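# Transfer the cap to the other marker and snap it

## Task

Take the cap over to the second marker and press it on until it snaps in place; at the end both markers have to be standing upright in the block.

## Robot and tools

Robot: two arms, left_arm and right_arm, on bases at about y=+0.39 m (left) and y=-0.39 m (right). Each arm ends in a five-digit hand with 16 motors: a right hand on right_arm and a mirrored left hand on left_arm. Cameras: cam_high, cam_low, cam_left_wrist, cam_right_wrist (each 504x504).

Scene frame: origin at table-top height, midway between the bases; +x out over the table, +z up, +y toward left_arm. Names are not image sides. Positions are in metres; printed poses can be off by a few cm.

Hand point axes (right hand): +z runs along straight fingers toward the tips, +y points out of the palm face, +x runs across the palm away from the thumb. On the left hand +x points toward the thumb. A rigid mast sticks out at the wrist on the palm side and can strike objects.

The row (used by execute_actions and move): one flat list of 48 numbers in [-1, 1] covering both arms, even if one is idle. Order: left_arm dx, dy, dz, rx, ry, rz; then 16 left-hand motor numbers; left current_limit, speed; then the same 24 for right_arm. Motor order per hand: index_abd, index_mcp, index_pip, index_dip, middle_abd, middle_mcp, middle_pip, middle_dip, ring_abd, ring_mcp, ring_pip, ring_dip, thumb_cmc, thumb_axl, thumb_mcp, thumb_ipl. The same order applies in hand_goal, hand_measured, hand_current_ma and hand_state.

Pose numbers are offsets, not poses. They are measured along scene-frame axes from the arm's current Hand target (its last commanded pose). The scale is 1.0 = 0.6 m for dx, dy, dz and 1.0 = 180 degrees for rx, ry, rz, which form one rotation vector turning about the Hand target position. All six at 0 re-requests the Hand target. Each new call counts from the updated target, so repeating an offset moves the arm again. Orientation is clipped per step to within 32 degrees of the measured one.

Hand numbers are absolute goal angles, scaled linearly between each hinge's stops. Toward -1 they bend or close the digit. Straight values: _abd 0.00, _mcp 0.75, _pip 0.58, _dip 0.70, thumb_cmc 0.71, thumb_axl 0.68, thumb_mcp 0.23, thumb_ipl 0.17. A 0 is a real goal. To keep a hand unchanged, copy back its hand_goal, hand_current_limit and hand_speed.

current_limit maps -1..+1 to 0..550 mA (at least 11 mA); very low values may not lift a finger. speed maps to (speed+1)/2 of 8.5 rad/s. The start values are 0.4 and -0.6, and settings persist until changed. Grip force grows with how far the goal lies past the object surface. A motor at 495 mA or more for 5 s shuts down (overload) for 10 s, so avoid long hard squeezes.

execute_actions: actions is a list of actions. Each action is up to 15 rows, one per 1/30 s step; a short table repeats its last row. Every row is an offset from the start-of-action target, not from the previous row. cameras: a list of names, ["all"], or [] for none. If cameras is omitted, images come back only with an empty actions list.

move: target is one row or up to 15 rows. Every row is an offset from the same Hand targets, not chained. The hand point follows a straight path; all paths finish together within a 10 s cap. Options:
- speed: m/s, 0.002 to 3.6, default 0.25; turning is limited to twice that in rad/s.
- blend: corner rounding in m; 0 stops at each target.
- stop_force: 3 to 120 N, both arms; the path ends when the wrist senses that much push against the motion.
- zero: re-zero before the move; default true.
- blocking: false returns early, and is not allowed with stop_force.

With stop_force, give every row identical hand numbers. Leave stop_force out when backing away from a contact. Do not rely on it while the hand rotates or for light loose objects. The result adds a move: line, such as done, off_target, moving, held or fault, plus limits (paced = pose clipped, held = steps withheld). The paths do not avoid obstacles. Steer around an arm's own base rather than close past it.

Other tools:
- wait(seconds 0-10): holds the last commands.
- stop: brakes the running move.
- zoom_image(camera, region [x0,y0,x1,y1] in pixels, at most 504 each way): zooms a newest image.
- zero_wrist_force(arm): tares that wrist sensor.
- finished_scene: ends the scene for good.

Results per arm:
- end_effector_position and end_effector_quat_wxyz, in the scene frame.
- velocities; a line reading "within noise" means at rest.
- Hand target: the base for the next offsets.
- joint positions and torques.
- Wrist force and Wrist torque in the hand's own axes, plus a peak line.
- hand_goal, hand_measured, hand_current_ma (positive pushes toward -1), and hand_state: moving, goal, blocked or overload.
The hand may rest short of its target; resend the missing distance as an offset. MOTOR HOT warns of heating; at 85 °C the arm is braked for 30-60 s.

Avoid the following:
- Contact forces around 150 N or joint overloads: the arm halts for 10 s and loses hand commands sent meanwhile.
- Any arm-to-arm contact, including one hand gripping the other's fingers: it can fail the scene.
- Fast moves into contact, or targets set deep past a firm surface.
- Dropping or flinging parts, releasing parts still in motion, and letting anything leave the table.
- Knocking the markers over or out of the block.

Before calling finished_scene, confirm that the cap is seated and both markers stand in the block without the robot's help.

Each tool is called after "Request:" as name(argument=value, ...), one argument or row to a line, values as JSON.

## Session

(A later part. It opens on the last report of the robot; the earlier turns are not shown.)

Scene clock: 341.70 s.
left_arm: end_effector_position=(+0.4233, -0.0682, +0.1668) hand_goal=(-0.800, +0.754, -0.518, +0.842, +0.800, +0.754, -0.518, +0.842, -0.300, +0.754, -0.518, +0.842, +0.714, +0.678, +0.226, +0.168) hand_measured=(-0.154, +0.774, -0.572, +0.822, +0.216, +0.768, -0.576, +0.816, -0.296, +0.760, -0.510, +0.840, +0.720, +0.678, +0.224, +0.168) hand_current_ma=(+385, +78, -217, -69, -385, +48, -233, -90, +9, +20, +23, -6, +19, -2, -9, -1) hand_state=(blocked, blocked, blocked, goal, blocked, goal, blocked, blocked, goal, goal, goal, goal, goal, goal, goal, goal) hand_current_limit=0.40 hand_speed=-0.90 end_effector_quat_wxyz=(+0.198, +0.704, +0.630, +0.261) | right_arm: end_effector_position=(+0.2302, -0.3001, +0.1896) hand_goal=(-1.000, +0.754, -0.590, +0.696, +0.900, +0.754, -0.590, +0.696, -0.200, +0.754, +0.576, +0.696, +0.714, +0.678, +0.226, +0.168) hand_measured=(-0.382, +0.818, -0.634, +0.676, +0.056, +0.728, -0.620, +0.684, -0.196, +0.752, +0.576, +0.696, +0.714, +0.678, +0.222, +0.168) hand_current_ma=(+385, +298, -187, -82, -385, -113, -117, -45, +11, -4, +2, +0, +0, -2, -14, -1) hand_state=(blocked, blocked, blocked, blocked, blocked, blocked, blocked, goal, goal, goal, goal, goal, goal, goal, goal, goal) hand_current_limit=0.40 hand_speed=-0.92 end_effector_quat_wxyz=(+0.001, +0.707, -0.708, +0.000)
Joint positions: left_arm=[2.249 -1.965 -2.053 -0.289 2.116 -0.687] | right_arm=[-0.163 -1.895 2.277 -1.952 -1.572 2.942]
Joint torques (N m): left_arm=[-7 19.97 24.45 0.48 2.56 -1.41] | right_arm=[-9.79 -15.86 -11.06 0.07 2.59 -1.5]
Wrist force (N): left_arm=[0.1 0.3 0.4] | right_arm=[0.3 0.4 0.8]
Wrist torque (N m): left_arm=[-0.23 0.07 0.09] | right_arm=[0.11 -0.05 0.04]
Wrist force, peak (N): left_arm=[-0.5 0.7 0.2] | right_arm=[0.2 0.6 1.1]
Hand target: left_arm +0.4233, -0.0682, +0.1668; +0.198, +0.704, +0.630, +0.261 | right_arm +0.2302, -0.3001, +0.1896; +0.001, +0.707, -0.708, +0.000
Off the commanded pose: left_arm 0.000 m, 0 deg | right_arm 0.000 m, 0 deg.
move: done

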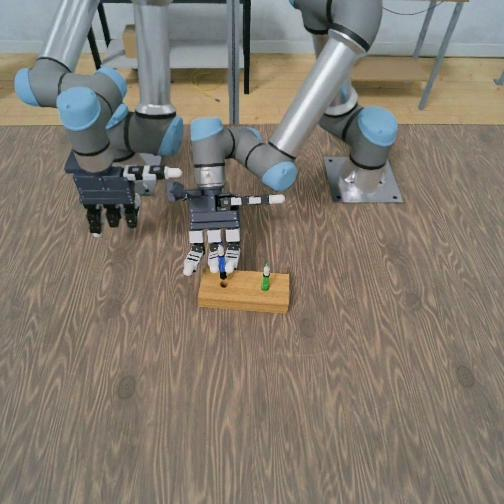

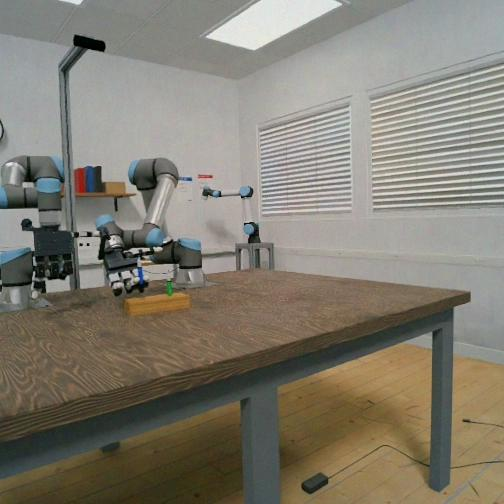

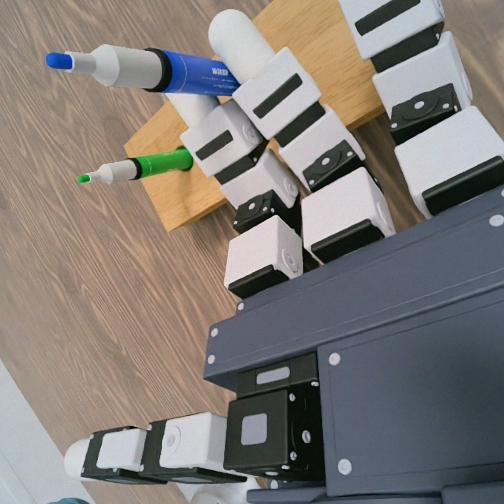

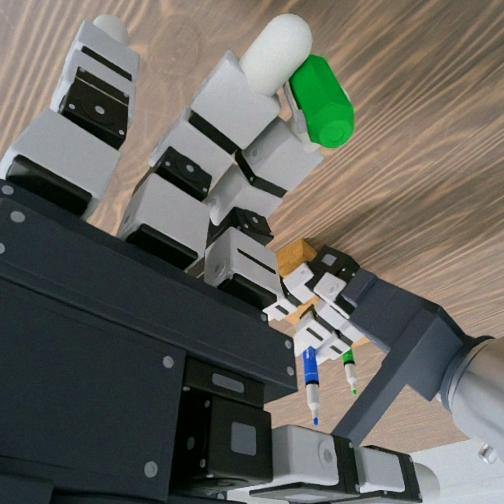

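Request:
move(
  target=[-0.002, 0, -0.03, 0, 0, 0, -0.8, 0.754, -0.518, 0.841, 0.8, 0.754, -0.518, 0.841, -0.3, 0.754, -0.518, 0.841, 0.714, 0.678, 0.226, 0.168, 0.4, -0.9, 0, 0, 0, 0, 0, 0, -1.0, 0.754, -0.591, 0.696, 0.9, 0.754, -0.591, 0.696, -0.2, 0.754, 0.576, 0.696, 0.714, 0.678, 0.226, 0.168, 0.4, -0.92],
  speed=0.05,
  cameras=["all"],
)

Request:
zoom_image(
  camera="cam_high",
  region=[205, 250, 245, 300],
)

Request:
zoom_image(
  camera="cam_low",
  region=[128, 265, 168, 305],
)

Request:
zoom_image(
  camera="cam_left_wrist",
  region=[20, 0, 280, 240],
)

Scene clock: 343.63 s.
left_arm: end_effector_position=(+0.4221, -0.0682, +0.1488) hand_goal=(-0.800, +0.754, -0.518, +0.842, +0.800, +0.754, -0.518, +0.842, -0.300, +0.754, -0.518, +0.842, +0.714, +0.678, +0.226, +0.168) hand_measured=(-0.154, +0.774, -0.572, +0.822, +0.216, +0.768, -0.576, +0.816, -0.296, +0.760, -0.510, +0.840, +0.720, +0.678, +0.224, +0.168) hand_current_ma=(+385, +78, -217, -69, -385, +47, -233, -90, +9, +20, +23, -6, +19, -2, -9, -1) hand_state=(blocked, blocked, blocked, goal, blocked, goal, blocked, blocked, goal, goal, goal, goal, goal, goal, goal, goal) hand_current_limit=0.40 hand_speed=-0.90 end_effector_quat_wxyz=(+0.198, +0.704, +0.630, +0.261) | right_arm: end_effector_position=(+0.2302, -0.3001, +0.1896) hand_goal=(-1.000, +0.754, -0.590, +0.696, +0.900, +0.754, -0.590, +0.696, -0.200, +0.754, +0.576, +0.696, +0.714, +0.678, +0.226, +0.168) hand_measured=(-0.382, +0.818, -0.634, +0.676, +0.056, +0.728, -0.620, +0.684, -0.196, +0.752, +0.576, +0.696, +0.714, +0.678, +0.222, +0.168) hand_current_ma=(+385, +298, -187, -82, -385, -113, -117, -45, +11, -4, +2, +0, +0, -2, -14, -1) hand_state=(blocked, blocked, blocked, blocked, blocked, blocked, blocked, goal, goal, goal, goal, goal, goal, goal, goal, goal) hand_current_limit=0.40 hand_speed=-0.92 end_effector_quat_wxyz=(+0.001, +0.707, -0.708, +0.000)
Joint positions: left_arm=[2.247 -2.001 -2.065 -0.242 2.117 -0.689] | right_arm=[-0.163 -1.895 2.277 -1.952 -1.572 2.942]
Joint torques (N m): left_arm=[-5.99 21.11 7.43 5.1 2.48 -1.35] | right_arm=[-9.99 -17.02 -10.03 0.04 2.47 -1.41]
Wrist force (N): left_arm=[-0.1 0.5 0.7] | right_arm=[-0.1 0.4 0.6]
Wrist torque (N m): left_arm=[-0.22 0.10 0.04] | right_arm=[0.12 0.00 0.02]
Wrist force, peak (N): left_arm=[0.1 0.3 0.9] | right_arm=[0.3 0.6 1.1]
Hand target: left_arm +0.4221, -0.0682, +0.1488; +0.198, +0.704, +0.630, +0.261 | right_arm +0.2302, -0.3001, +0.1896; +0.001, +0.707, -0.708, +0.000
Off the commanded pose: left_arm 0.000 m, 0 deg | right_arm 0.000 m, 0 deg.
move: done

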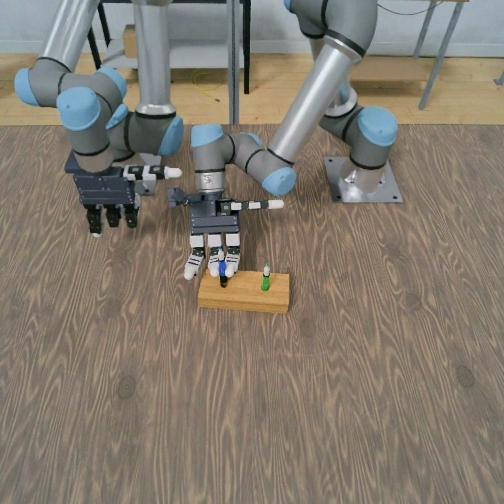

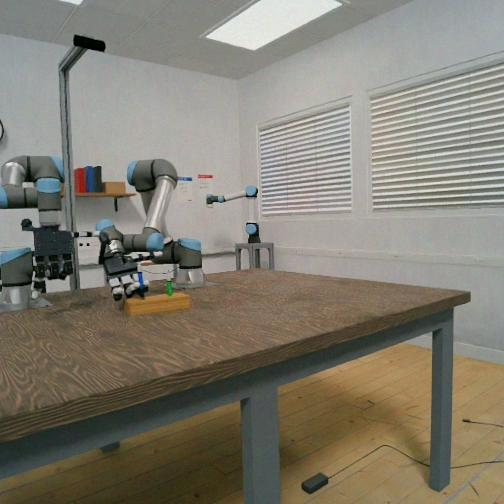

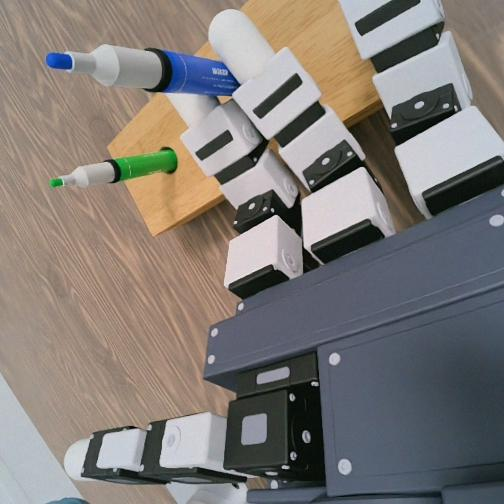

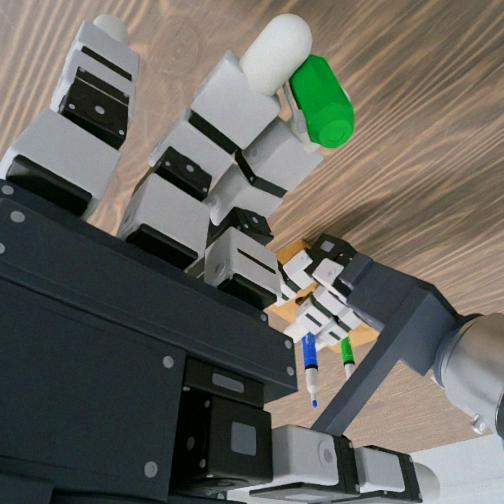

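Scaled by 10.080.

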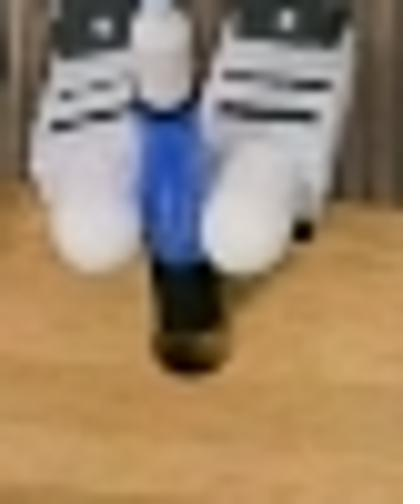

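Scaled by 12.600.

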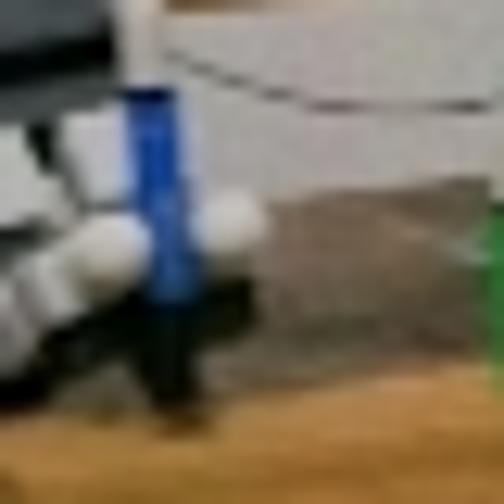

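Scaled by 1.938.

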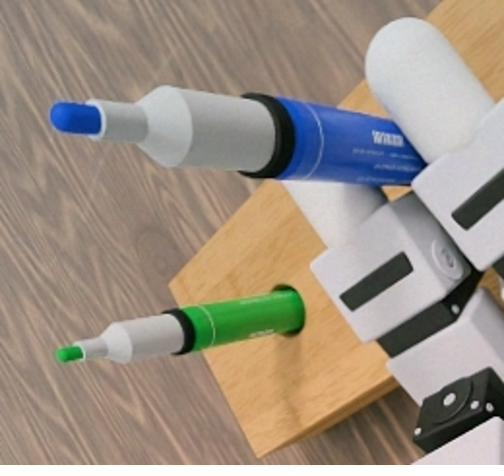

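Request:
move(
  target=[0, 0, -0.0533, 0, 0, 0, -0.8, 0.754, -0.518, 0.841, 0.8, 0.754, -0.518, 0.841, -0.3, 0.754, -0.518, 0.841, 0.714, 0.678, 0.226, 0.168, 0.4, -0.9, 0, 0, 0, 0, 0, 0, -1.0, 0.754, -0.591, 0.696, 0.9, 0.754, -0.591, 0.696, -0.2, 0.754, 0.576, 0.696, 0.714, 0.678, 0.226, 0.168, 0.4, -0.92],
  speed=0.02,
  stop_force=4,
  cameras=["all"],
)

Request:
zoom_image(
  camera="cam_high",
  region=[205, 250, 245, 300],
)

Request:
zoom_image(
  camera="cam_low",
  region=[128, 265, 178, 315],
)

Request:
zoom_image(
  camera="cam_left_wrist",
  region=[20, 0, 280, 240],
)

Scene clock: 346.23 s.
left_arm: end_effector_position=(+0.4221, -0.0682, +0.1356) hand_goal=(-0.800, +0.754, -0.518, +0.842, +0.800, +0.754, -0.518, +0.842, -0.300, +0.754, -0.518, +0.842, +0.714, +0.678, +0.226, +0.168) hand_measured=(-0.154, +0.752, -0.572, +0.822, +0.216, +0.746, -0.576, +0.818, -0.296, +0.760, -0.510, +0.840, +0.720, +0.678, +0.224, +0.168) hand_current_ma=(+385, -7, -216, -68, -385, -25, -233, -89, +9, +20, +23, -6, +19, -2, -9, -1) hand_state=(blocked, goal, blocked, goal, blocked, goal, blocked, blocked, goal, goal, goal, goal, goal, goal, goal, goal) hand_current_limit=0.40 hand_speed=-0.90 end_effector_quat_wxyz=(+0.198, +0.704, +0.630, +0.261) | right_arm: end_effector_position=(+0.2302, -0.3001, +0.1896) hand_goal=(-1.000, +0.754, -0.590, +0.696, +0.900, +0.754, -0.590, +0.696, -0.200, +0.754, +0.576, +0.696, +0.714, +0.678, +0.226, +0.168) hand_measured=(-0.382, +0.818, -0.634, +0.676, +0.056, +0.728, -0.620, +0.684, -0.196, +0.752, +0.576, +0.696, +0.714, +0.678, +0.222, +0.168) hand_current_ma=(+385, +298, -187, -82, -385, -113, -117, -45, +11, -4, +2, +0, +0, -2, -14, -1) hand_state=(blocked, blocked, blocked, blocked, blocked, blocked, blocked, goal, goal, goal, goal, goal, goal, goal, goal, goal) hand_current_limit=0.40 hand_speed=-0.92 end_effector_quat_wxyz=(+0.001, +0.707, -0.708, +0.000)
Joint positions: left_arm=[2.247 -2.03 -2.071 -0.208 2.117 -0.689] | right_arm=[-0.163 -1.895 2.277 -1.952 -1.572 2.942]
Joint torques (N m): left_arm=[-4.51 41.24 23.51 0.45 1.62 -0.96] | right_arm=[-10.05 -16.19 -11.73 -0.07 2.48 -1.48]
Wrist force (N): left_arm=[0.1 1.8 0.3] | right_arm=[0.2 0.6 0.6]
Wrist torque (N m): left_arm=[-0.24 0.08 0.02] | right_arm=[0.14 -0.04 0.04]
Wrist force, peak (N): left_arm=[1.4 2.3 -5.0] | right_arm=[0.2 0.5 1.0]
Hand target: left_arm +0.4221, -0.0682, +0.1356; +0.198, +0.704, +0.630, +0.261 (not the last commanded pose) | right_arm +0.2302, -0.3001, +0.1896; +0.001, +0.707, -0.708, +0.000
Off the commanded pose: left_arm 0.019 m, 0 deg | right_arm 0.000 m, 0 deg.
move: contact (left_arm)

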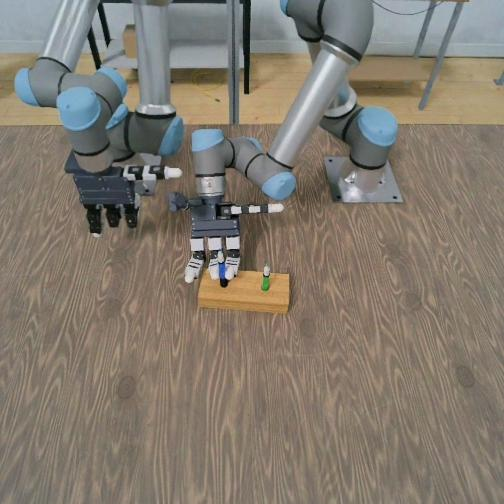

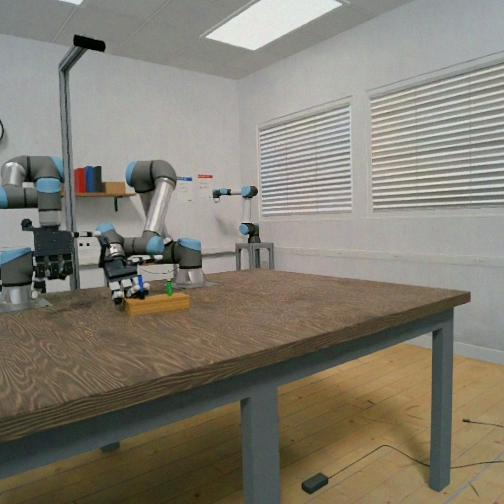

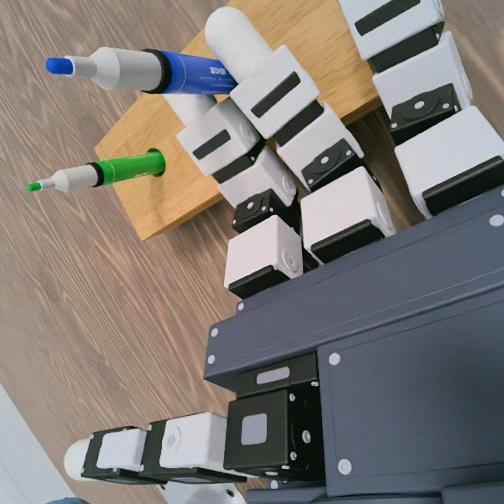

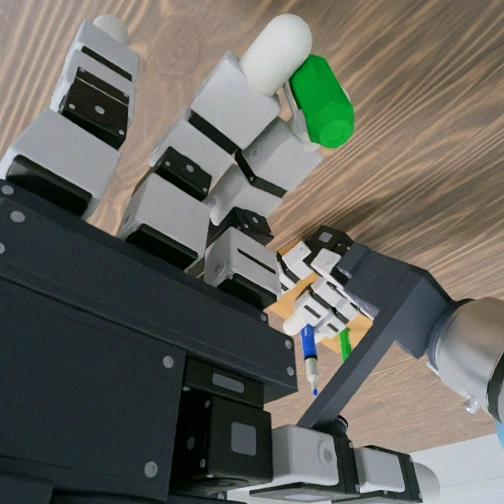

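Scaled by 10.080.

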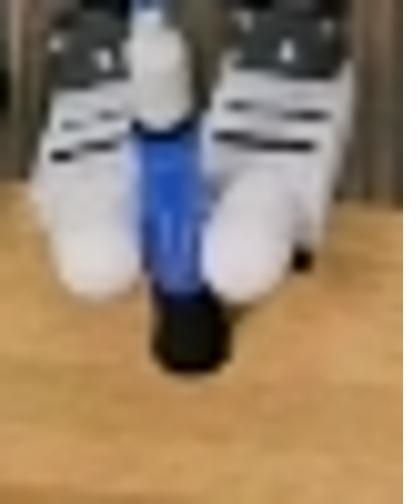

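Scaled by 10.080.

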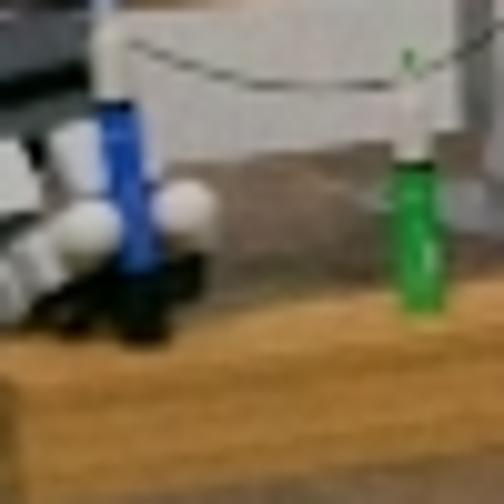

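Scaled by 1.938.

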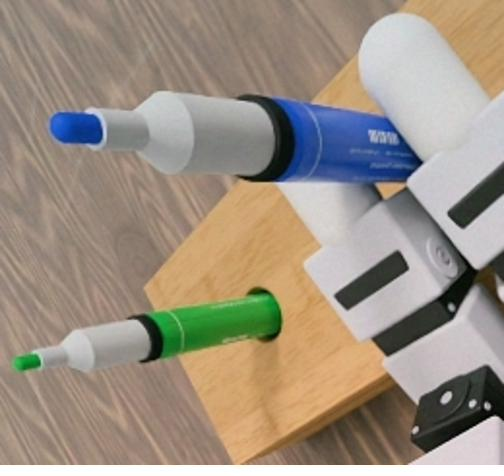

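Request:
move(
  target=[0.002, 0.0012, 0.003, 0, 0, 0, -0.8, 0.754, -0.518, 0.841, 0.8, 0.754, -0.518, 0.841, -0.3, 0.754, -0.518, 0.841, 0.714, 0.678, 0.226, 0.168, 0.4, -0.9, 0, 0, 0, 0, 0, 0, -1.0, 0.754, -0.591, 0.696, 0.9, 0.754, -0.591, 0.696, -0.2, 0.754, 0.576, 0.696, 0.714, 0.678, 0.226, 0.168, 0.4, -0.92],
  speed=0.05,
)

Request:
move(
  target=[0, 0, -0.035, 0, 0, 0, -0.8, 0.754, -0.518, 0.841, 0.8, 0.754, -0.518, 0.841, -0.3, 0.754, -0.518, 0.841, 0.714, 0.678, 0.226, 0.168, 0.4, -0.9, 0, 0, 0, 0, 0, 0, -1.0, 0.754, -0.591, 0.696, 0.9, 0.754, -0.591, 0.696, -0.2, 0.754, 0.576, 0.696, 0.714, 0.678, 0.226, 0.168, 0.4, -0.92],
  speed=0.02,
  stop_force=4,
  cameras=["cam_high", "cam_low"],
)

Request:
zoom_image(
  camera="cam_high",
  region=[205, 240, 245, 290],
)

Request:
zoom_image(
  camera="cam_low",
  region=[128, 265, 178, 315],
)

Scene clock: 354.87 s.
left_arm: end_effector_position=(+0.4233, -0.0675, +0.1373) hand_goal=(-0.800, +0.754, -0.518, +0.842, +0.800, +0.754, -0.518, +0.842, -0.300, +0.754, -0.518, +0.842, +0.714, +0.678, +0.226, +0.168) hand_measured=(-0.154, +0.760, -0.572, +0.822, +0.216, +0.756, -0.576, +0.818, -0.296, +0.760, -0.510, +0.840, +0.720, +0.678, +0.224, +0.168) hand_current_ma=(+385, +21, -216, -68, -385, +6, -233, -89, +9, +20, +23, -6, +19, -2, -9, -1) hand_state=(blocked, goal, blocked, goal, blocked, goal, blocked, blocked, goal, goal, goal, goal, goal, goal, goal, goal) hand_current_limit=0.40 hand_speed=-0.90 end_effector_quat_wxyz=(+0.198, +0.704, +0.630, +0.261) | right_arm: end_effector_position=(+0.2302, -0.3001, +0.1896) hand_goal=(-1.000, +0.754, -0.590, +0.696, +0.900, +0.754, -0.590, +0.696, -0.200, +0.754, +0.576, +0.696, +0.714, +0.678, +0.226, +0.168) hand_measured=(-0.382, +0.818, -0.634, +0.676, +0.056, +0.728, -0.620, +0.684, -0.196, +0.752, +0.576, +0.696, +0.714, +0.678, +0.222, +0.168) hand_current_ma=(+385, +298, -187, -82, -385, -113, -117, -45, +11, -4, +2, +0, +0, -2, -14, -1) hand_state=(blocked, blocked, blocked, blocked, blocked, blocked, blocked, goal, goal, goal, goal, goal, goal, goal, goal, goal) hand_current_limit=0.40 hand_speed=-0.92 end_effector_quat_wxyz=(+0.001, +0.707, -0.708, +0.000)
Joint positions: left_arm=[2.249 -2.026 -2.07 -0.21 2.116 -0.686] | right_arm=[-0.163 -1.895 2.277 -1.952 -1.572 2.942]
Joint torques (N m): left_arm=[6.95 41.62 25.09 0.53 -0.86 1.15] | right_arm=[-9.75 -16.83 -11.7 -0.02 2.61 -1.31]
Wrist force (N): left_arm=[0.1 0.4 0.5] | right_arm=[0.3 0.5 0.9]
Wrist torque (N m): left_arm=[-0.23 0.04 -0.03] | right_arm=[0.10 -0.05 0.04]
Wrist force, peak (N): left_arm=[0.1 2.2 0.4] | right_arm=[0.2 0.2 1.1]
Hand target: left_arm +0.4233, -0.0675, +0.1374; +0.198, +0.704, +0.630, +0.261 | right_arm +0.2302, -0.3001, +0.1896; +0.001, +0.707, -0.708, +0.000
Off the commanded pose: left_arm 0.000 m, 0 deg | right_arm 0.000 m, 0 deg.
move: done

Scene clock: 356.13 s.
left_arm: end_effector_position=(+0.4234, -0.0676, +0.1357) hand_goal=(-0.800, +0.754, -0.518, +0.842, +0.800, +0.754, -0.518, +0.842, -0.300, +0.754, -0.518, +0.842, +0.714, +0.678, +0.226, +0.168) hand_measured=(-0.154, +0.754, -0.572, +0.822, +0.216, +0.748, -0.576, +0.818, -0.296, +0.760, -0.510, +0.840, +0.720, +0.678, +0.224, +0.168) hand_current_ma=(+385, +2, -216, -68, -385, -20, -233, -89, +9, +20, +23, -6, +19, -2, -9, -1) hand_state=(blocked, goal, blocked, goal, blocked, goal, blocked, blocked, goal, goal, goal, goal, goal, goal, goal, goal) hand_current_limit=0.40 hand_speed=-0.90 end_effector_quat_wxyz=(+0.198, +0.704, +0.630, +0.261) | right_arm: end_effector_position=(+0.2302, -0.3001, +0.1896) hand_goal=(-1.000, +0.754, -0.590, +0.696, +0.900, +0.754, -0.590, +0.696, -0.200, +0.754, +0.576, +0.696, +0.714, +0.678, +0.226, +0.168) hand_measured=(-0.382, +0.818, -0.634, +0.676, +0.056, +0.728, -0.620, +0.684, -0.196, +0.752, +0.576, +0.696, +0.714, +0.678, +0.222, +0.168) hand_current_ma=(+385, +298, -187, -82, -385, -113, -117, -45, +11, -4, +2, +0, +0, -2, -14, -1) hand_state=(blocked, blocked, blocked, blocked, blocked, blocked, blocked, goal, goal, goal, goal, goal, goal, goal, goal, goal) hand_current_limit=0.40 hand_speed=-0.92 end_effector_quat_wxyz=(+0.001, +0.707, -0.708, +0.000)
Joint positions: left_arm=[2.249 -2.03 -2.071 -0.205 2.116 -0.686] | right_arm=[-0.163 -1.895 2.277 -1.952 -1.572 2.942]
Joint torques (N m): left_arm=[6.02 41.88 23.14 0.6 -0.8 1.2] | right_arm=[-10.98 -17.11 -10.41 -0.05 2.38 -1.38]
Wrist force (N): left_arm=[0.1 1.4 -0.2] | right_arm=[0.1 0.3 1.0]
Wrist torque (N m): left_arm=[-0.19 0.05 -0.05] | right_arm=[0.07 -0.04 0.02]
Wrist force, peak (N): left_arm=[1.0 1.7 -4.8] | right_arm=[0.1 0.2 1.1]
Hand target: left_arm +0.4234, -0.0676, +0.1357; +0.198, +0.704, +0.630, +0.261 (not the last commanded pose) | right_arm +0.2302, -0.3001, +0.1896; +0.001, +0.707, -0.708, +0.000
Off the commanded pose: left_arm 0.019 m, 0 deg | right_arm 0.000 m, 0 deg.
move: contact (left_arm)
Images, in order (width x height): cam_high 504x504, cam_low 504x504.

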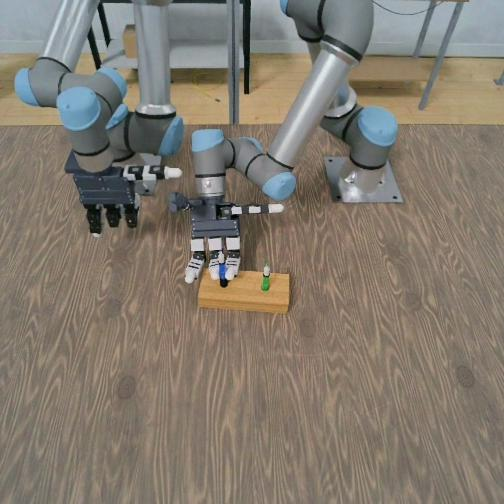

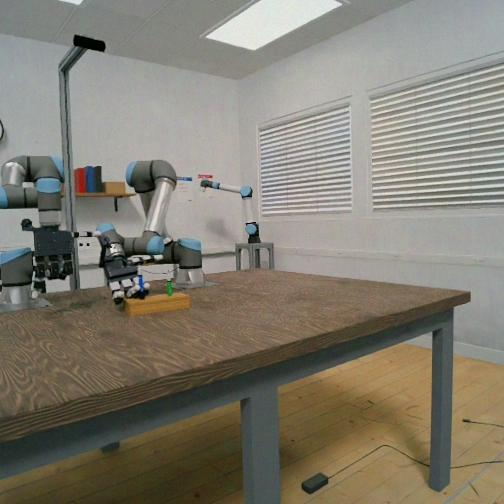

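Scaled by 10.080.

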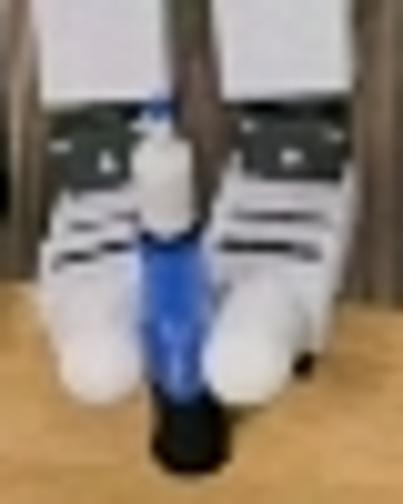

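Scaled by 10.080.

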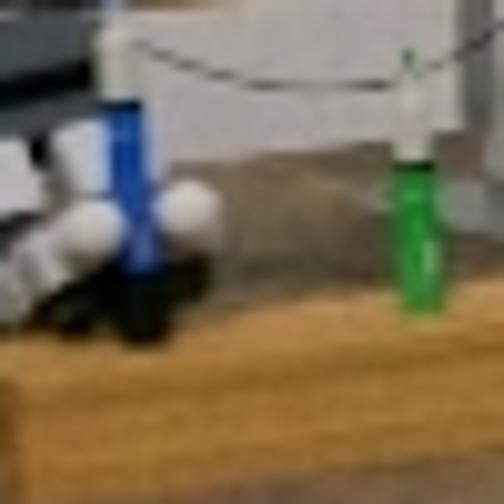

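Request:
move(
  target=[0.0007, 0.002, 0.003, 0, 0, 0, -0.8, 0.754, -0.518, 0.841, 0.8, 0.754, -0.518, 0.841, -0.3, 0.754, -0.518, 0.841, 0.714, 0.678, 0.226, 0.168, 0.4, -0.9, 0, 0, 0, 0, 0, 0, -1.0, 0.754, -0.591, 0.696, 0.9, 0.754, -0.591, 0.696, -0.2, 0.754, 0.576, 0.696, 0.714, 0.678, 0.226, 0.168, 0.4, -0.92],
  speed=0.05,
)

Request:
move(
  target=[0, 0, -0.035, 0, 0, 0, -0.8, 0.754, -0.518, 0.841, 0.8, 0.754, -0.518, 0.841, -0.3, 0.754, -0.518, 0.841, 0.714, 0.678, 0.226, 0.168, 0.4, -0.9, 0, 0, 0, 0, 0, 0, -1.0, 0.754, -0.591, 0.696, 0.9, 0.754, -0.591, 0.696, -0.2, 0.754, 0.576, 0.696, 0.714, 0.678, 0.226, 0.168, 0.4, -0.92],
  speed=0.02,
  stop_force=4,
  cameras=["cam_high", "cam_low"],
)

Request:
zoom_image(
  camera="cam_high",
  region=[205, 240, 245, 290],
)

Request:
zoom_image(
  camera="cam_low",
  region=[128, 265, 178, 315],
)

Scene clock: 359.27 s.
left_arm: end_effector_position=(+0.4238, -0.0664, +0.1374) hand_goal=(-0.800, +0.754, -0.518, +0.842, +0.800, +0.754, -0.518, +0.842, -0.300, +0.754, -0.518, +0.842, +0.714, +0.678, +0.226, +0.168) hand_measured=(-0.154, +0.762, -0.572, +0.822, +0.216, +0.756, -0.576, +0.818, -0.296, +0.760, -0.510, +0.840, +0.720, +0.678, +0.224, +0.168) hand_current_ma=(+385, +26, -214, -68, -385, +5, -233, -89, +9, +20, +23, -6, +19, -2, -9, -1) hand_state=(blocked, goal, blocked, goal, blocked, goal, blocked, blocked, goal, goal, goal, goal, goal, goal, goal, goal) hand_current_limit=0.40 hand_speed=-0.90 end_effector_quat_wxyz=(+0.198, +0.704, +0.630, +0.261) | right_arm: end_effector_position=(+0.2302, -0.3001, +0.1896) hand_goal=(-1.000, +0.754, -0.590, +0.696, +0.900, +0.754, -0.590, +0.696, -0.200, +0.754, +0.576, +0.696, +0.714, +0.678, +0.226, +0.168) hand_measured=(-0.382, +0.818, -0.634, +0.676, +0.056, +0.728, -0.620, +0.684, -0.196, +0.752, +0.576, +0.696, +0.714, +0.678, +0.222, +0.168) hand_current_ma=(+385, +298, -187, -82, -385, -113, -117, -45, +11, -4, +2, +0, +0, -2, -14, -1) hand_state=(blocked, blocked, blocked, blocked, blocked, blocked, blocked, goal, goal, goal, goal, goal, goal, goal, goal, goal) hand_current_limit=0.40 hand_speed=-0.92 end_effector_quat_wxyz=(+0.001, +0.707, -0.708, +0.000)
Joint positions: left_arm=[2.251 -2.025 -2.073 -0.207 2.115 -0.684] | right_arm=[-0.163 -1.895 2.277 -1.952 -1.572 2.942]
Joint torques (N m): left_arm=[6.86 44.44 6.95 0.77 -0.78 1.31] | right_arm=[-9.88 -17.09 -10.67 -0.03 2.29 -1.48]
Wrist force (N): left_arm=[-0.1 0.6 0.5] | right_arm=[0.2 0.4 0.7]
Wrist torque (N m): left_arm=[-0.18 0.07 -0.05] | right_arm=[0.11 -0.04 0.04]
Wrist force, peak (N): left_arm=[0.2 1.8 -0.2] | right_arm=[0.0 0.3 1.1]
Hand target: left_arm +0.4238, -0.0664, +0.1375; +0.198, +0.704, +0.630, +0.261 | right_arm +0.2302, -0.3001, +0.1896; +0.001, +0.707, -0.708, +0.000
Off the commanded pose: left_arm 0.000 m, 0 deg | right_arm 0.000 m, 0 deg.
move: done

Scene clock: 360.53 s.
left_arm: end_effector_position=(+0.4238, -0.0664, +0.1357) hand_goal=(-0.800, +0.754, -0.518, +0.842, +0.800, +0.754, -0.518, +0.842, -0.300, +0.754, -0.518, +0.842, +0.714, +0.678, +0.226, +0.168) hand_measured=(-0.154, +0.756, -0.572, +0.822, +0.216, +0.748, -0.576, +0.818, -0.296, +0.760, -0.510, +0.840, +0.720, +0.678, +0.224, +0.168) hand_current_ma=(+385, +7, -214, -68, -385, -20, -233, -89, +9, +20, +23, -6, +19, -2, -9, -1) hand_state=(blocked, goal, blocked, goal, blocked, goal, blocked, blocked, goal, goal, goal, goal, goal, goal, goal, goal) hand_current_limit=0.40 hand_speed=-0.90 end_effector_quat_wxyz=(+0.198, +0.704, +0.630, +0.261) | right_arm: end_effector_position=(+0.2302, -0.3001, +0.1896) hand_goal=(-1.000, +0.754, -0.590, +0.696, +0.900, +0.754, -0.590, +0.696, -0.200, +0.754, +0.576, +0.696, +0.714, +0.678, +0.226, +0.168) hand_measured=(-0.382, +0.818, -0.634, +0.676, +0.056, +0.728, -0.620, +0.684, -0.196, +0.752, +0.576, +0.696, +0.714, +0.678, +0.222, +0.168) hand_current_ma=(+385, +298, -187, -82, -385, -113, -117, -45, +11, -4, +2, +0, +0, -2, -14, -1) hand_state=(blocked, blocked, blocked, blocked, blocked, blocked, blocked, goal, goal, goal, goal, goal, goal, goal, goal, goal) hand_current_limit=0.40 hand_speed=-0.92 end_effector_quat_wxyz=(+0.001, +0.707, -0.708, +0.000)
Joint positions: left_arm=[2.251 -2.029 -2.074 -0.203 2.115 -0.684] | right_arm=[-0.163 -1.895 2.277 -1.952 -1.572 2.942]
Joint torques (N m): left_arm=[6.03 41.22 24.12 0.57 -0.68 1.27] | right_arm=[-10.35 -16.7 -10.63 0.11 2.51 -1.44]
Wrist force (N): left_arm=[-0.2 1.5 0.1] | right_arm=[0.0 0.4 0.5]
Wrist torque (N m): left_arm=[-0.19 0.07 -0.08] | right_arm=[0.13 -0.01 0.02]
Wrist force, peak (N): left_arm=[0.9 1.2 -4.1] | right_arm=[0.3 0.3 1.0]
Hand target: left_arm +0.4238, -0.0664, +0.1357; +0.198, +0.704, +0.630, +0.261 (not the last commanded pose) | right_arm +0.2302, -0.3001, +0.1896; +0.001, +0.707, -0.708, +0.000
Off the commanded pose: left_arm 0.019 m, 0 deg | right_arm 0.000 m, 0 deg.
move: contact (left_arm)
Images, in order (width x height): cam_high 504x504, cam_low 504x504.

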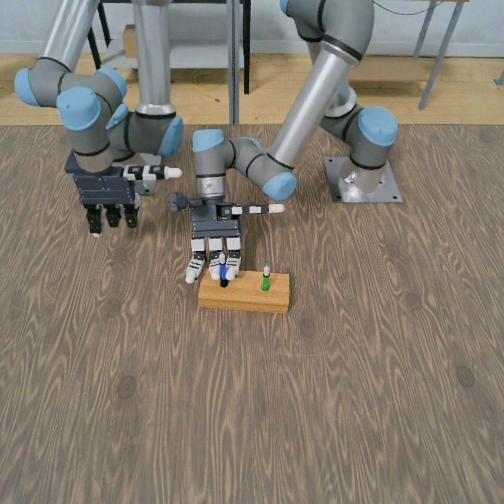

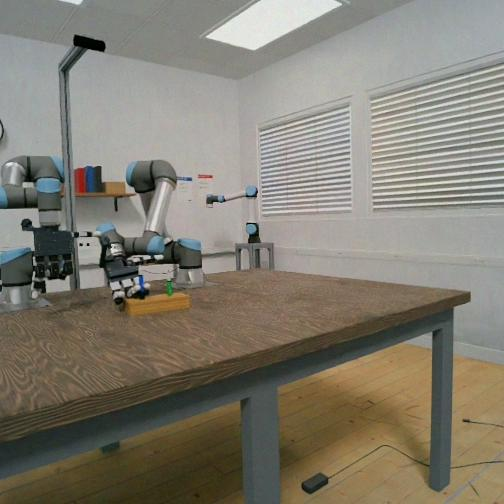

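Scaled by 10.080.

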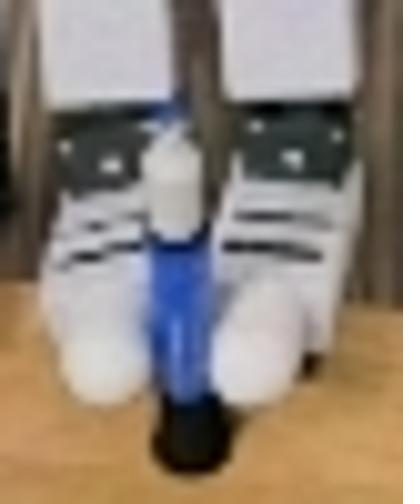

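Scaled by 10.080.

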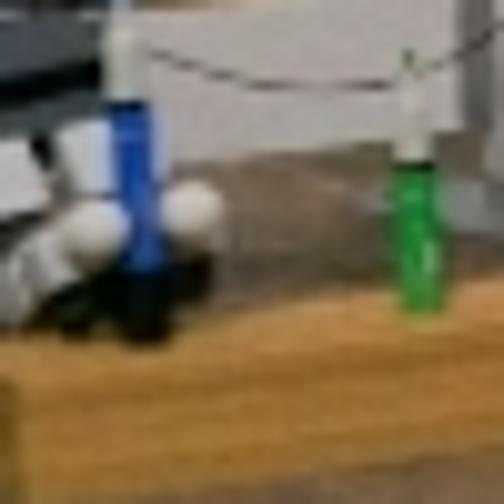

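Request:
move(
  target=[0.003, 0, 0.003, 0, 0, 0, -0.8, 0.754, -0.518, 0.841, 0.8, 0.754, -0.518, 0.841, -0.3, 0.754, -0.518, 0.841, 0.714, 0.678, 0.226, 0.168, 0.4, -0.9, 0, 0, 0, 0, 0, 0, -1.0, 0.754, -0.591, 0.696, 0.9, 0.754, -0.591, 0.696, -0.2, 0.754, 0.576, 0.696, 0.714, 0.678, 0.226, 0.168, 0.4, -0.92],
  speed=0.05,
)

Request:
move(
  target=[0, 0, -0.035, 0, 0, 0, -0.8, 0.754, -0.518, 0.841, 0.8, 0.754, -0.518, 0.841, -0.3, 0.754, -0.518, 0.841, 0.714, 0.678, 0.226, 0.168, 0.4, -0.9, 0, 0, 0, 0, 0, 0, -1.0, 0.754, -0.591, 0.696, 0.9, 0.754, -0.591, 0.696, -0.2, 0.754, 0.576, 0.696, 0.714, 0.678, 0.226, 0.168, 0.4, -0.92],
  speed=0.02,
  stop_force=4,
)

Scene clock: 363.07 s.
left_arm: end_effector_position=(+0.4256, -0.0664, +0.1374) hand_goal=(-0.800, +0.754, -0.518, +0.842, +0.800, +0.754, -0.518, +0.842, -0.300, +0.754, -0.518, +0.842, +0.714, +0.678, +0.226, +0.168) hand_measured=(-0.154, +0.762, -0.572, +0.822, +0.216, +0.756, -0.576, +0.818, -0.296, +0.760, -0.510, +0.840, +0.720, +0.678, +0.224, +0.168) hand_current_ma=(+385, +27, -210, -68, -385, +5, -233, -89, +9, +20, +23, -6, +19, -2, -9, -1) hand_state=(blocked, goal, blocked, goal, blocked, goal, blocked, blocked, goal, goal, goal, goal, goal, goal, goal, goal) hand_current_limit=0.40 hand_speed=-0.90 end_effector_quat_wxyz=(+0.198, +0.704, +0.630, +0.261) | right_arm: end_effector_position=(+0.2302, -0.3001, +0.1896) hand_goal=(-1.000, +0.754, -0.590, +0.696, +0.900, +0.754, -0.590, +0.696, -0.200, +0.754, +0.576, +0.696, +0.714, +0.678, +0.226, +0.168) hand_measured=(-0.382, +0.818, -0.634, +0.676, +0.056, +0.728, -0.620, +0.684, -0.196, +0.752, +0.576, +0.696, +0.714, +0.678, +0.222, +0.168) hand_current_ma=(+385, +298, -187, -82, -385, -113, -117, -45, +11, -4, +2, +0, +0, -2, -14, -1) hand_state=(blocked, blocked, blocked, blocked, blocked, blocked, blocked, goal, goal, goal, goal, goal, goal, goal, goal, goal) hand_current_limit=0.40 hand_speed=-0.92 end_effector_quat_wxyz=(+0.001, +0.707, -0.708, +0.000)
Joint positions: left_arm=[2.254 -2.026 -2.071 -0.206 2.114 -0.681] | right_arm=[-0.163 -1.895 2.277 -1.952 -1.572 2.942]
Joint torques (N m): left_arm=[5.79 41.59 24.16 0.49 -0.78 1.25] | right_arm=[-10.12 -16.74 -10.12 -0.19 2.28 -1.36]
Wrist force (N): left_arm=[0.1 0.8 0.5] | right_arm=[0.1 0.1 0.9]
Wrist torque (N m): left_arm=[-0.17 0.04 -0.04] | right_arm=[0.06 -0.04 0.03]
Wrist force, peak (N): left_arm=[0.0 1.6 0.1] | right_arm=[0.3 0.7 0.8]
Hand target: left_arm +0.4256, -0.0664, +0.1375; +0.198, +0.704, +0.630, +0.261 | right_arm +0.2302, -0.3001, +0.1896; +0.001, +0.707, -0.708, +0.000
Off the commanded pose: left_arm 0.000 m, 0 deg | right_arm 0.000 m, 0 deg.
move: done

Scene clock: 364.33 s.
left_arm: end_effector_position=(+0.4257, -0.0665, +0.1358) hand_goal=(-0.800, +0.754, -0.518, +0.842, +0.800, +0.754, -0.518, +0.842, -0.300, +0.754, -0.518, +0.842, +0.714, +0.678, +0.226, +0.168) hand_measured=(-0.154, +0.756, -0.572, +0.822, +0.216, +0.750, -0.576, +0.818, -0.296, +0.760, -0.510, +0.840, +0.720, +0.678, +0.224, +0.168) hand_current_ma=(+385, +8, -210, -68, -385, -15, -233, -89, +9, +20, +23, -6, +19, -2, -9, -1) hand_state=(blocked, goal, blocked, goal, blocked, goal, blocked, blocked, goal, goal, goal, goal, goal, goal, goal, goal) hand_current_limit=0.40 hand_speed=-0.90 end_effector_quat_wxyz=(+0.198, +0.704, +0.630, +0.261) | right_arm: end_effector_position=(+0.2302, -0.3001, +0.1896) hand_goal=(-1.000, +0.754, -0.590, +0.696, +0.900, +0.754, -0.590, +0.696, -0.200, +0.754, +0.576, +0.696, +0.714, +0.678, +0.226, +0.168) hand_measured=(-0.382, +0.818, -0.634, +0.676, +0.056, +0.728, -0.620, +0.684, -0.196, +0.752, +0.576, +0.696, +0.714, +0.678, +0.222, +0.168) hand_current_ma=(+385, +298, -187, -82, -385, -113, -117, -45, +11, -4, +2, +0, +0, -2, -14, -1) hand_state=(blocked, blocked, blocked, blocked, blocked, blocked, blocked, goal, goal, goal, goal, goal, goal, goal, goal, goal) hand_current_limit=0.40 hand_speed=-0.92 end_effector_quat_wxyz=(+0.001, +0.707, -0.708, +0.000)
Joint positions: left_arm=[2.254 -2.03 -2.071 -0.202 2.114 -0.681] | right_arm=[-0.163 -1.895 2.277 -1.952 -1.572 2.942]
Joint torques (N m): left_arm=[5.19 41.69 23.98 0.49 -0.56 1.47] | right_arm=[-10 -16.36 -10.22 -0.2 2.39 -1.26]
Wrist force (N): left_arm=[0.0 1.2 -0.1] | right_arm=[0.2 0.3 0.6]
Wrist torque (N m): left_arm=[-0.19 0.05 -0.06] | right_arm=[0.10 -0.04 0.04]
Wrist force, peak (N): left_arm=[0.9 1.1 -4.6] | right_arm=[0.1 0.6 0.9]
Hand target: left_arm +0.4257, -0.0665, +0.1358; +0.198, +0.704, +0.630, +0.261 (not the last commanded pose) | right_arm +0.2302, -0.3001, +0.1896; +0.001, +0.707, -0.708, +0.000
Off the commanded pose: left_arm 0.019 m, 0 deg | right_arm 0.000 m, 0 deg.
move: contact (left_arm)

Request:
move(
  target=[
    [0, 0, 0, 0, 0, 0, -0.8, 0.754, -0.518, 0.841, 0.8, 0.754, -0.518, 0.841, -0.3, 0.754, -0.518, 0.841, 0.714, 0.678, 0.226, 0.168, 0.4, -0.9, 0, -0.1667, 0.0783, 0, 0, 0, -1.0, 0.754, -0.591, 0.696, 0.9, 0.754, -0.591, 0.696, -0.2, 0.754, 0.576, 0.696, 0.714, 0.678, 0.226, 0.168, 0.4, -0.92],
    [0, 0, 0, 0, 0, 0, -0.8, 0.754, -0.518, 0.841, 0.8, 0.754, -0.518, 0.841, -0.3, 0.754, -0.518, 0.841, 0.714, 0.678, 0.226, 0.168, 0.4, -0.9, 0.24, -0.1667, 0.0783, 0, 0, 0, -1.0, 0.754, -0.591, 0.696, 0.9, 0.754, -0.591, 0.696, -0.2, 0.754, 0.576, 0.696, 0.714, 0.678, 0.226, 0.168, 0.4, -0.92],
  ],
  blend=[0.03, 0],
  speed=0.25,
  cameras=["cam_right_wrist", "cam_high"],
)

Request:
zoom_image(
  camera="cam_right_wrist",
  region=[400, 240, 480, 320],
)

Scene clock: 367.80 s.
left_arm: end_effector_position=(+0.4257, -0.0665, +0.1358) hand_goal=(-0.800, +0.754, -0.518, +0.842, +0.800, +0.754, -0.518, +0.842, -0.300, +0.754, -0.518, +0.842, +0.714, +0.678, +0.226, +0.168) hand_measured=(-0.154, +0.756, -0.572, +0.822, +0.216, +0.750, -0.576, +0.818, -0.296, +0.760, -0.510, +0.840, +0.720, +0.678, +0.224, +0.168) hand_current_ma=(+385, +8, -210, -68, -385, -15, -233, -89, +9, +20, +23, -6, +19, -2, -9, -1) hand_state=(blocked, goal, blocked, goal, blocked, goal, blocked, blocked, goal, goal, goal, goal, goal, goal, goal, goal) hand_current_limit=0.40 hand_speed=-0.90 end_effector_quat_wxyz=(+0.198, +0.704, +0.630, +0.261) | right_arm: end_effector_position=(+0.3741, -0.4001, +0.2366) hand_goal=(-1.000, +0.754, -0.590, +0.696, +0.900, +0.754, -0.590, +0.696, -0.200, +0.754, +0.576, +0.696, +0.714, +0.678, +0.226, +0.168) hand_measured=(-0.382, +0.818, -0.634, +0.676, +0.056, +0.728, -0.620, +0.684, -0.196, +0.752, +0.576, +0.696, +0.714, +0.678, +0.222, +0.168) hand_current_ma=(+385, +297, -187, -82, -385, -114, -117, -45, +11, -4, +2, +0, +0, -2, -14, -1) hand_state=(blocked, blocked, blocked, blocked, blocked, blocked, blocked, goal, goal, goal, goal, goal, goal, goal, goal, goal) hand_current_limit=0.40 hand_speed=-0.92 end_effector_quat_wxyz=(+0.001, +0.707, -0.707, +0.000) end_effector_velocity=(+0.001, +0.000, -0.001) end_effector_angular_velocity=(+0.002, +0.002, -0.001)
Joint positions: left_arm=[2.254 -2.03 -2.071 -0.202 2.114 -0.681] | right_arm=[-0.306 -1.566 1.88 -1.885 -1.572 2.798]
Joint velocities: left_arm=[within noise] | right_arm=[0 0.005 -0.002 0 0.001 0.001]
Joint torques (N m): left_arm=[5.09 41.91 23.28 0.48 -0.17 1.25] | right_arm=[12.03 -11.76 -31.47 0.19 -3.11 1.33]
Wrist force (N): left_arm=[-0.1 1.3 0.0] | right_arm=[-0.1 0.7 0.5]
Wrist torque (N m): left_arm=[-0.18 0.06 -0.07] | right_arm=[0.17 0.00 -0.01]
Wrist force, peak (N): left_arm=[0.0 1.6 -0.2] | right_arm=[1.3 1.9 -0.2]
Hand target: left_arm +0.4257, -0.0665, +0.1358; +0.198, +0.704, +0.630, +0.261 | right_arm +0.3742, -0.4001, +0.2366; +0.001, +0.707, -0.708, +0.000
Off the commanded pose: left_arm 0.000 m, 0 deg | right_arm 0.000 m, 0 deg.
move: done
Images, in order (width x height): cam_high 504x504, cam_right_wrist 504x504.

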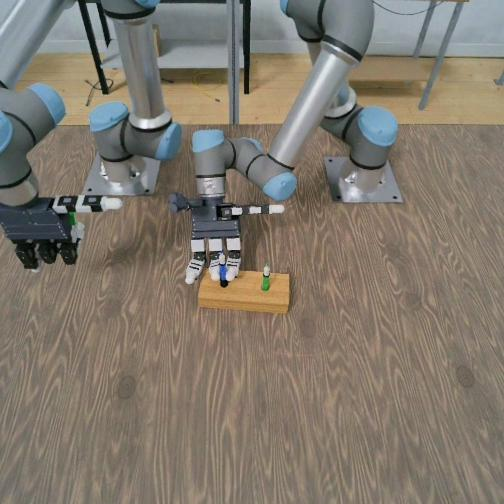

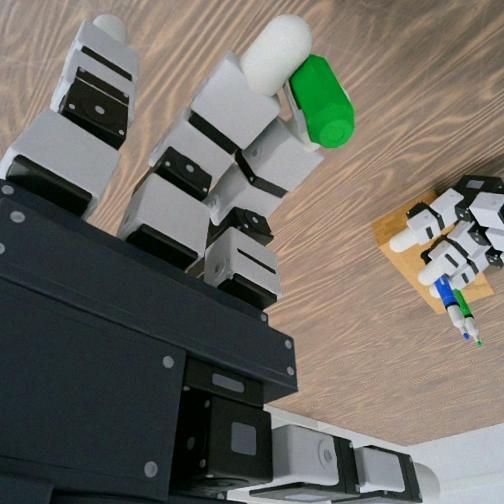

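Scaled by 6.300.

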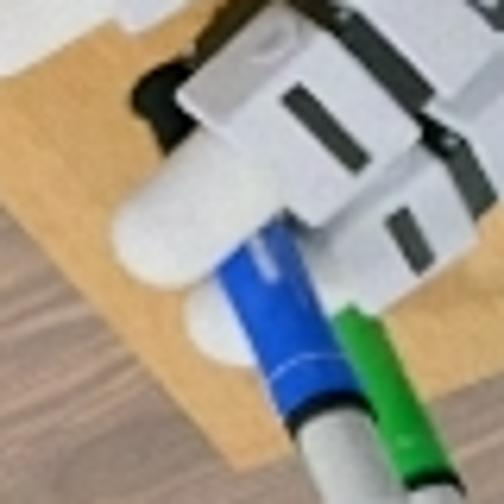

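Request:
zoom_image(
  camera="cam_right_wrist",
  region=[412, 240, 447, 275],
)

Scaled by 14.400.

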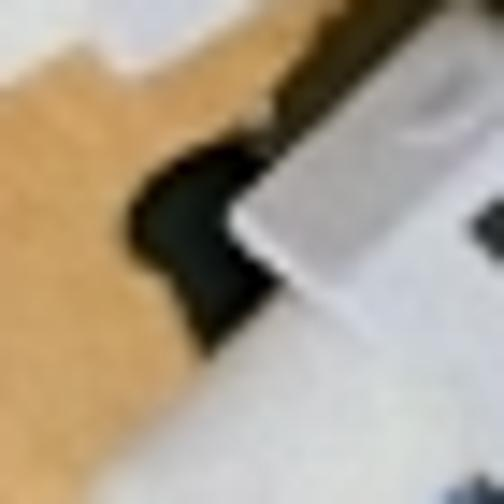

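Request:
wait(
  seconds=0.05,
  cameras=["all"],
)

Request:
zoom_image(
  camera="cam_high",
  region=[212, 262, 236, 292],
)

Request:
zoom_image(
  camera="cam_low",
  region=[128, 280, 158, 310],
)

Request:
zoom_image(
  camera="cam_left_wrist",
  region=[20, 0, 280, 240],
)

Scene clock: 373.10 s.
left_arm: end_effector_position=(+0.4257, -0.0665, +0.1358) hand_goal=(-0.800, +0.754, -0.518, +0.842, +0.800, +0.754, -0.518, +0.842, -0.300, +0.754, -0.518, +0.842, +0.714, +0.678, +0.226, +0.168) hand_measured=(-0.154, +0.756, -0.572, +0.822, +0.216, +0.750, -0.576, +0.818, -0.296, +0.760, -0.510, +0.840, +0.720, +0.678, +0.224, +0.168) hand_current_ma=(+385, +8, -210, -68, -385, -15, -233, -89, +9, +20, +23, -6, +19, -2, -9, -1) hand_state=(blocked, goal, blocked, goal, blocked, goal, blocked, blocked, goal, goal, goal, goal, goal, goal, goal, goal) hand_current_limit=0.40 hand_speed=-0.90 end_effector_quat_wxyz=(+0.198, +0.704, +0.630, +0.261) | right_arm: end_effector_position=(+0.3742, -0.4001, +0.2366) hand_goal=(-1.000, +0.754, -0.590, +0.696, +0.900, +0.754, -0.590, +0.696, -0.200, +0.754, +0.576, +0.696, +0.714, +0.678, +0.226, +0.168) hand_measured=(-0.382, +0.818, -0.634, +0.676, +0.056, +0.728, -0.620, +0.684, -0.196, +0.752, +0.576, +0.696, +0.714, +0.678, +0.222, +0.168) hand_current_ma=(+385, +297, -187, -82, -385, -114, -117, -45, +11, -4, +2, +0, +0, -2, -14, -1) hand_state=(blocked, blocked, blocked, blocked, blocked, blocked, blocked, goal, goal, goal, goal, goal, goal, goal, goal, goal) hand_current_limit=0.40 hand_speed=-0.92 end_effector_quat_wxyz=(+0.001, +0.707, -0.708, +0.000)
Joint positions: left_arm=[2.254 -2.03 -2.071 -0.202 2.114 -0.681] | right_arm=[-0.306 -1.565 1.88 -1.885 -1.572 2.798]
Joint torques (N m): left_arm=[4.5 41.98 24.68 0.6 0.54 1.37] | right_arm=[10.77 -11.06 -31.87 0.17 -2.98 1.29]
Wrist force (N): left_arm=[-0.1 1.1 -0.1] | right_arm=[-0.4 0.8 0.7]
Wrist torque (N m): left_arm=[-0.21 0.06 -0.06] | right_arm=[0.16 0.03 -0.03]
Wrist force, peak (N): left_arm=[0.1 1.6 -0.1] | right_arm=[-0.4 1.1 0.9]
Hand target: left_arm +0.4257, -0.0665, +0.1358; +0.198, +0.704, +0.630, +0.261 | right_arm +0.3742, -0.4001, +0.2366; +0.001, +0.707, -0.708, +0.000
Off the commanded pose: left_arm 0.000 m, 0 deg | right_arm 0.000 m, 0 deg.
wait: 0.07 s; at rest from the start

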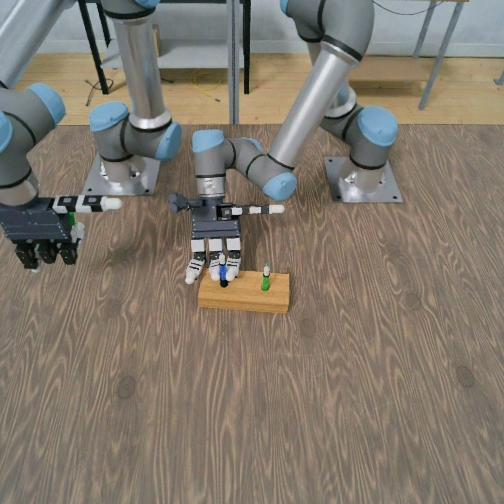

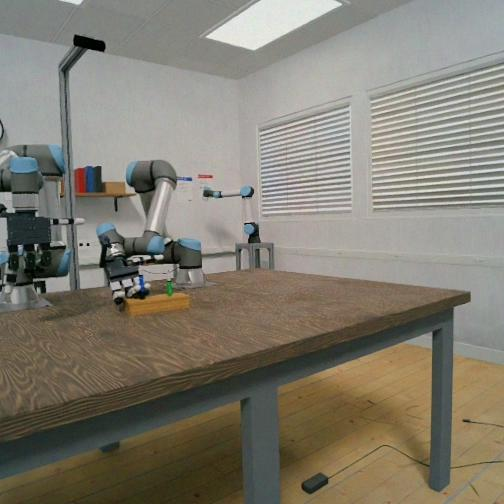

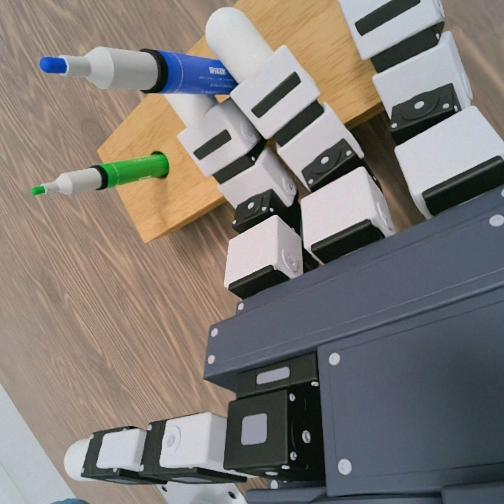

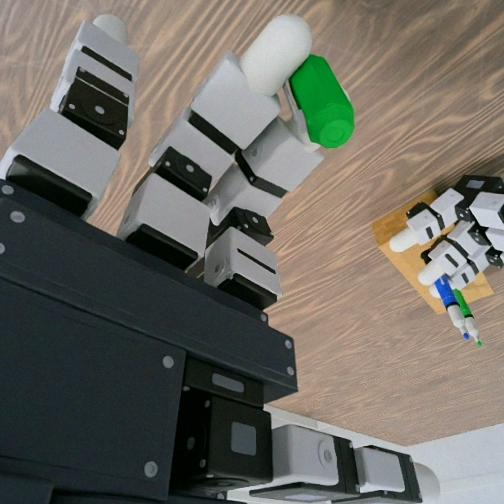

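Scaled by 16.800.

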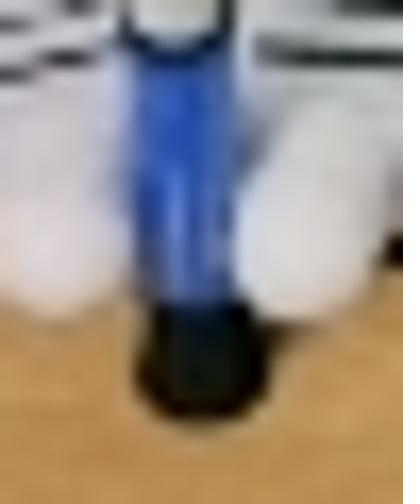

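Scaled by 16.800.

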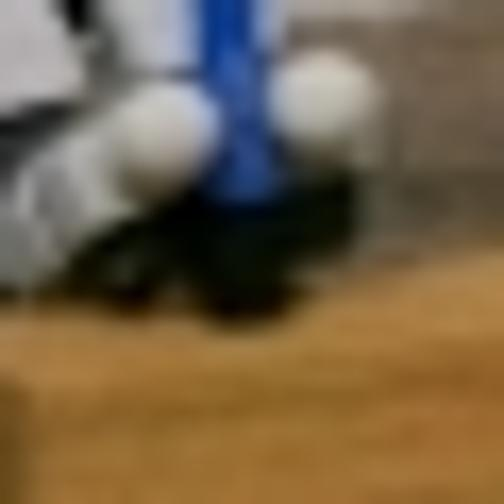

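Scaled by 1.938.

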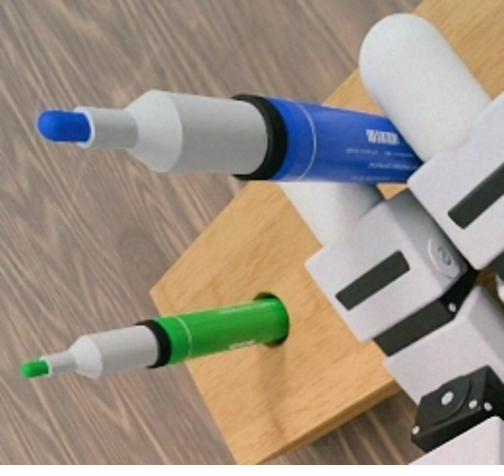

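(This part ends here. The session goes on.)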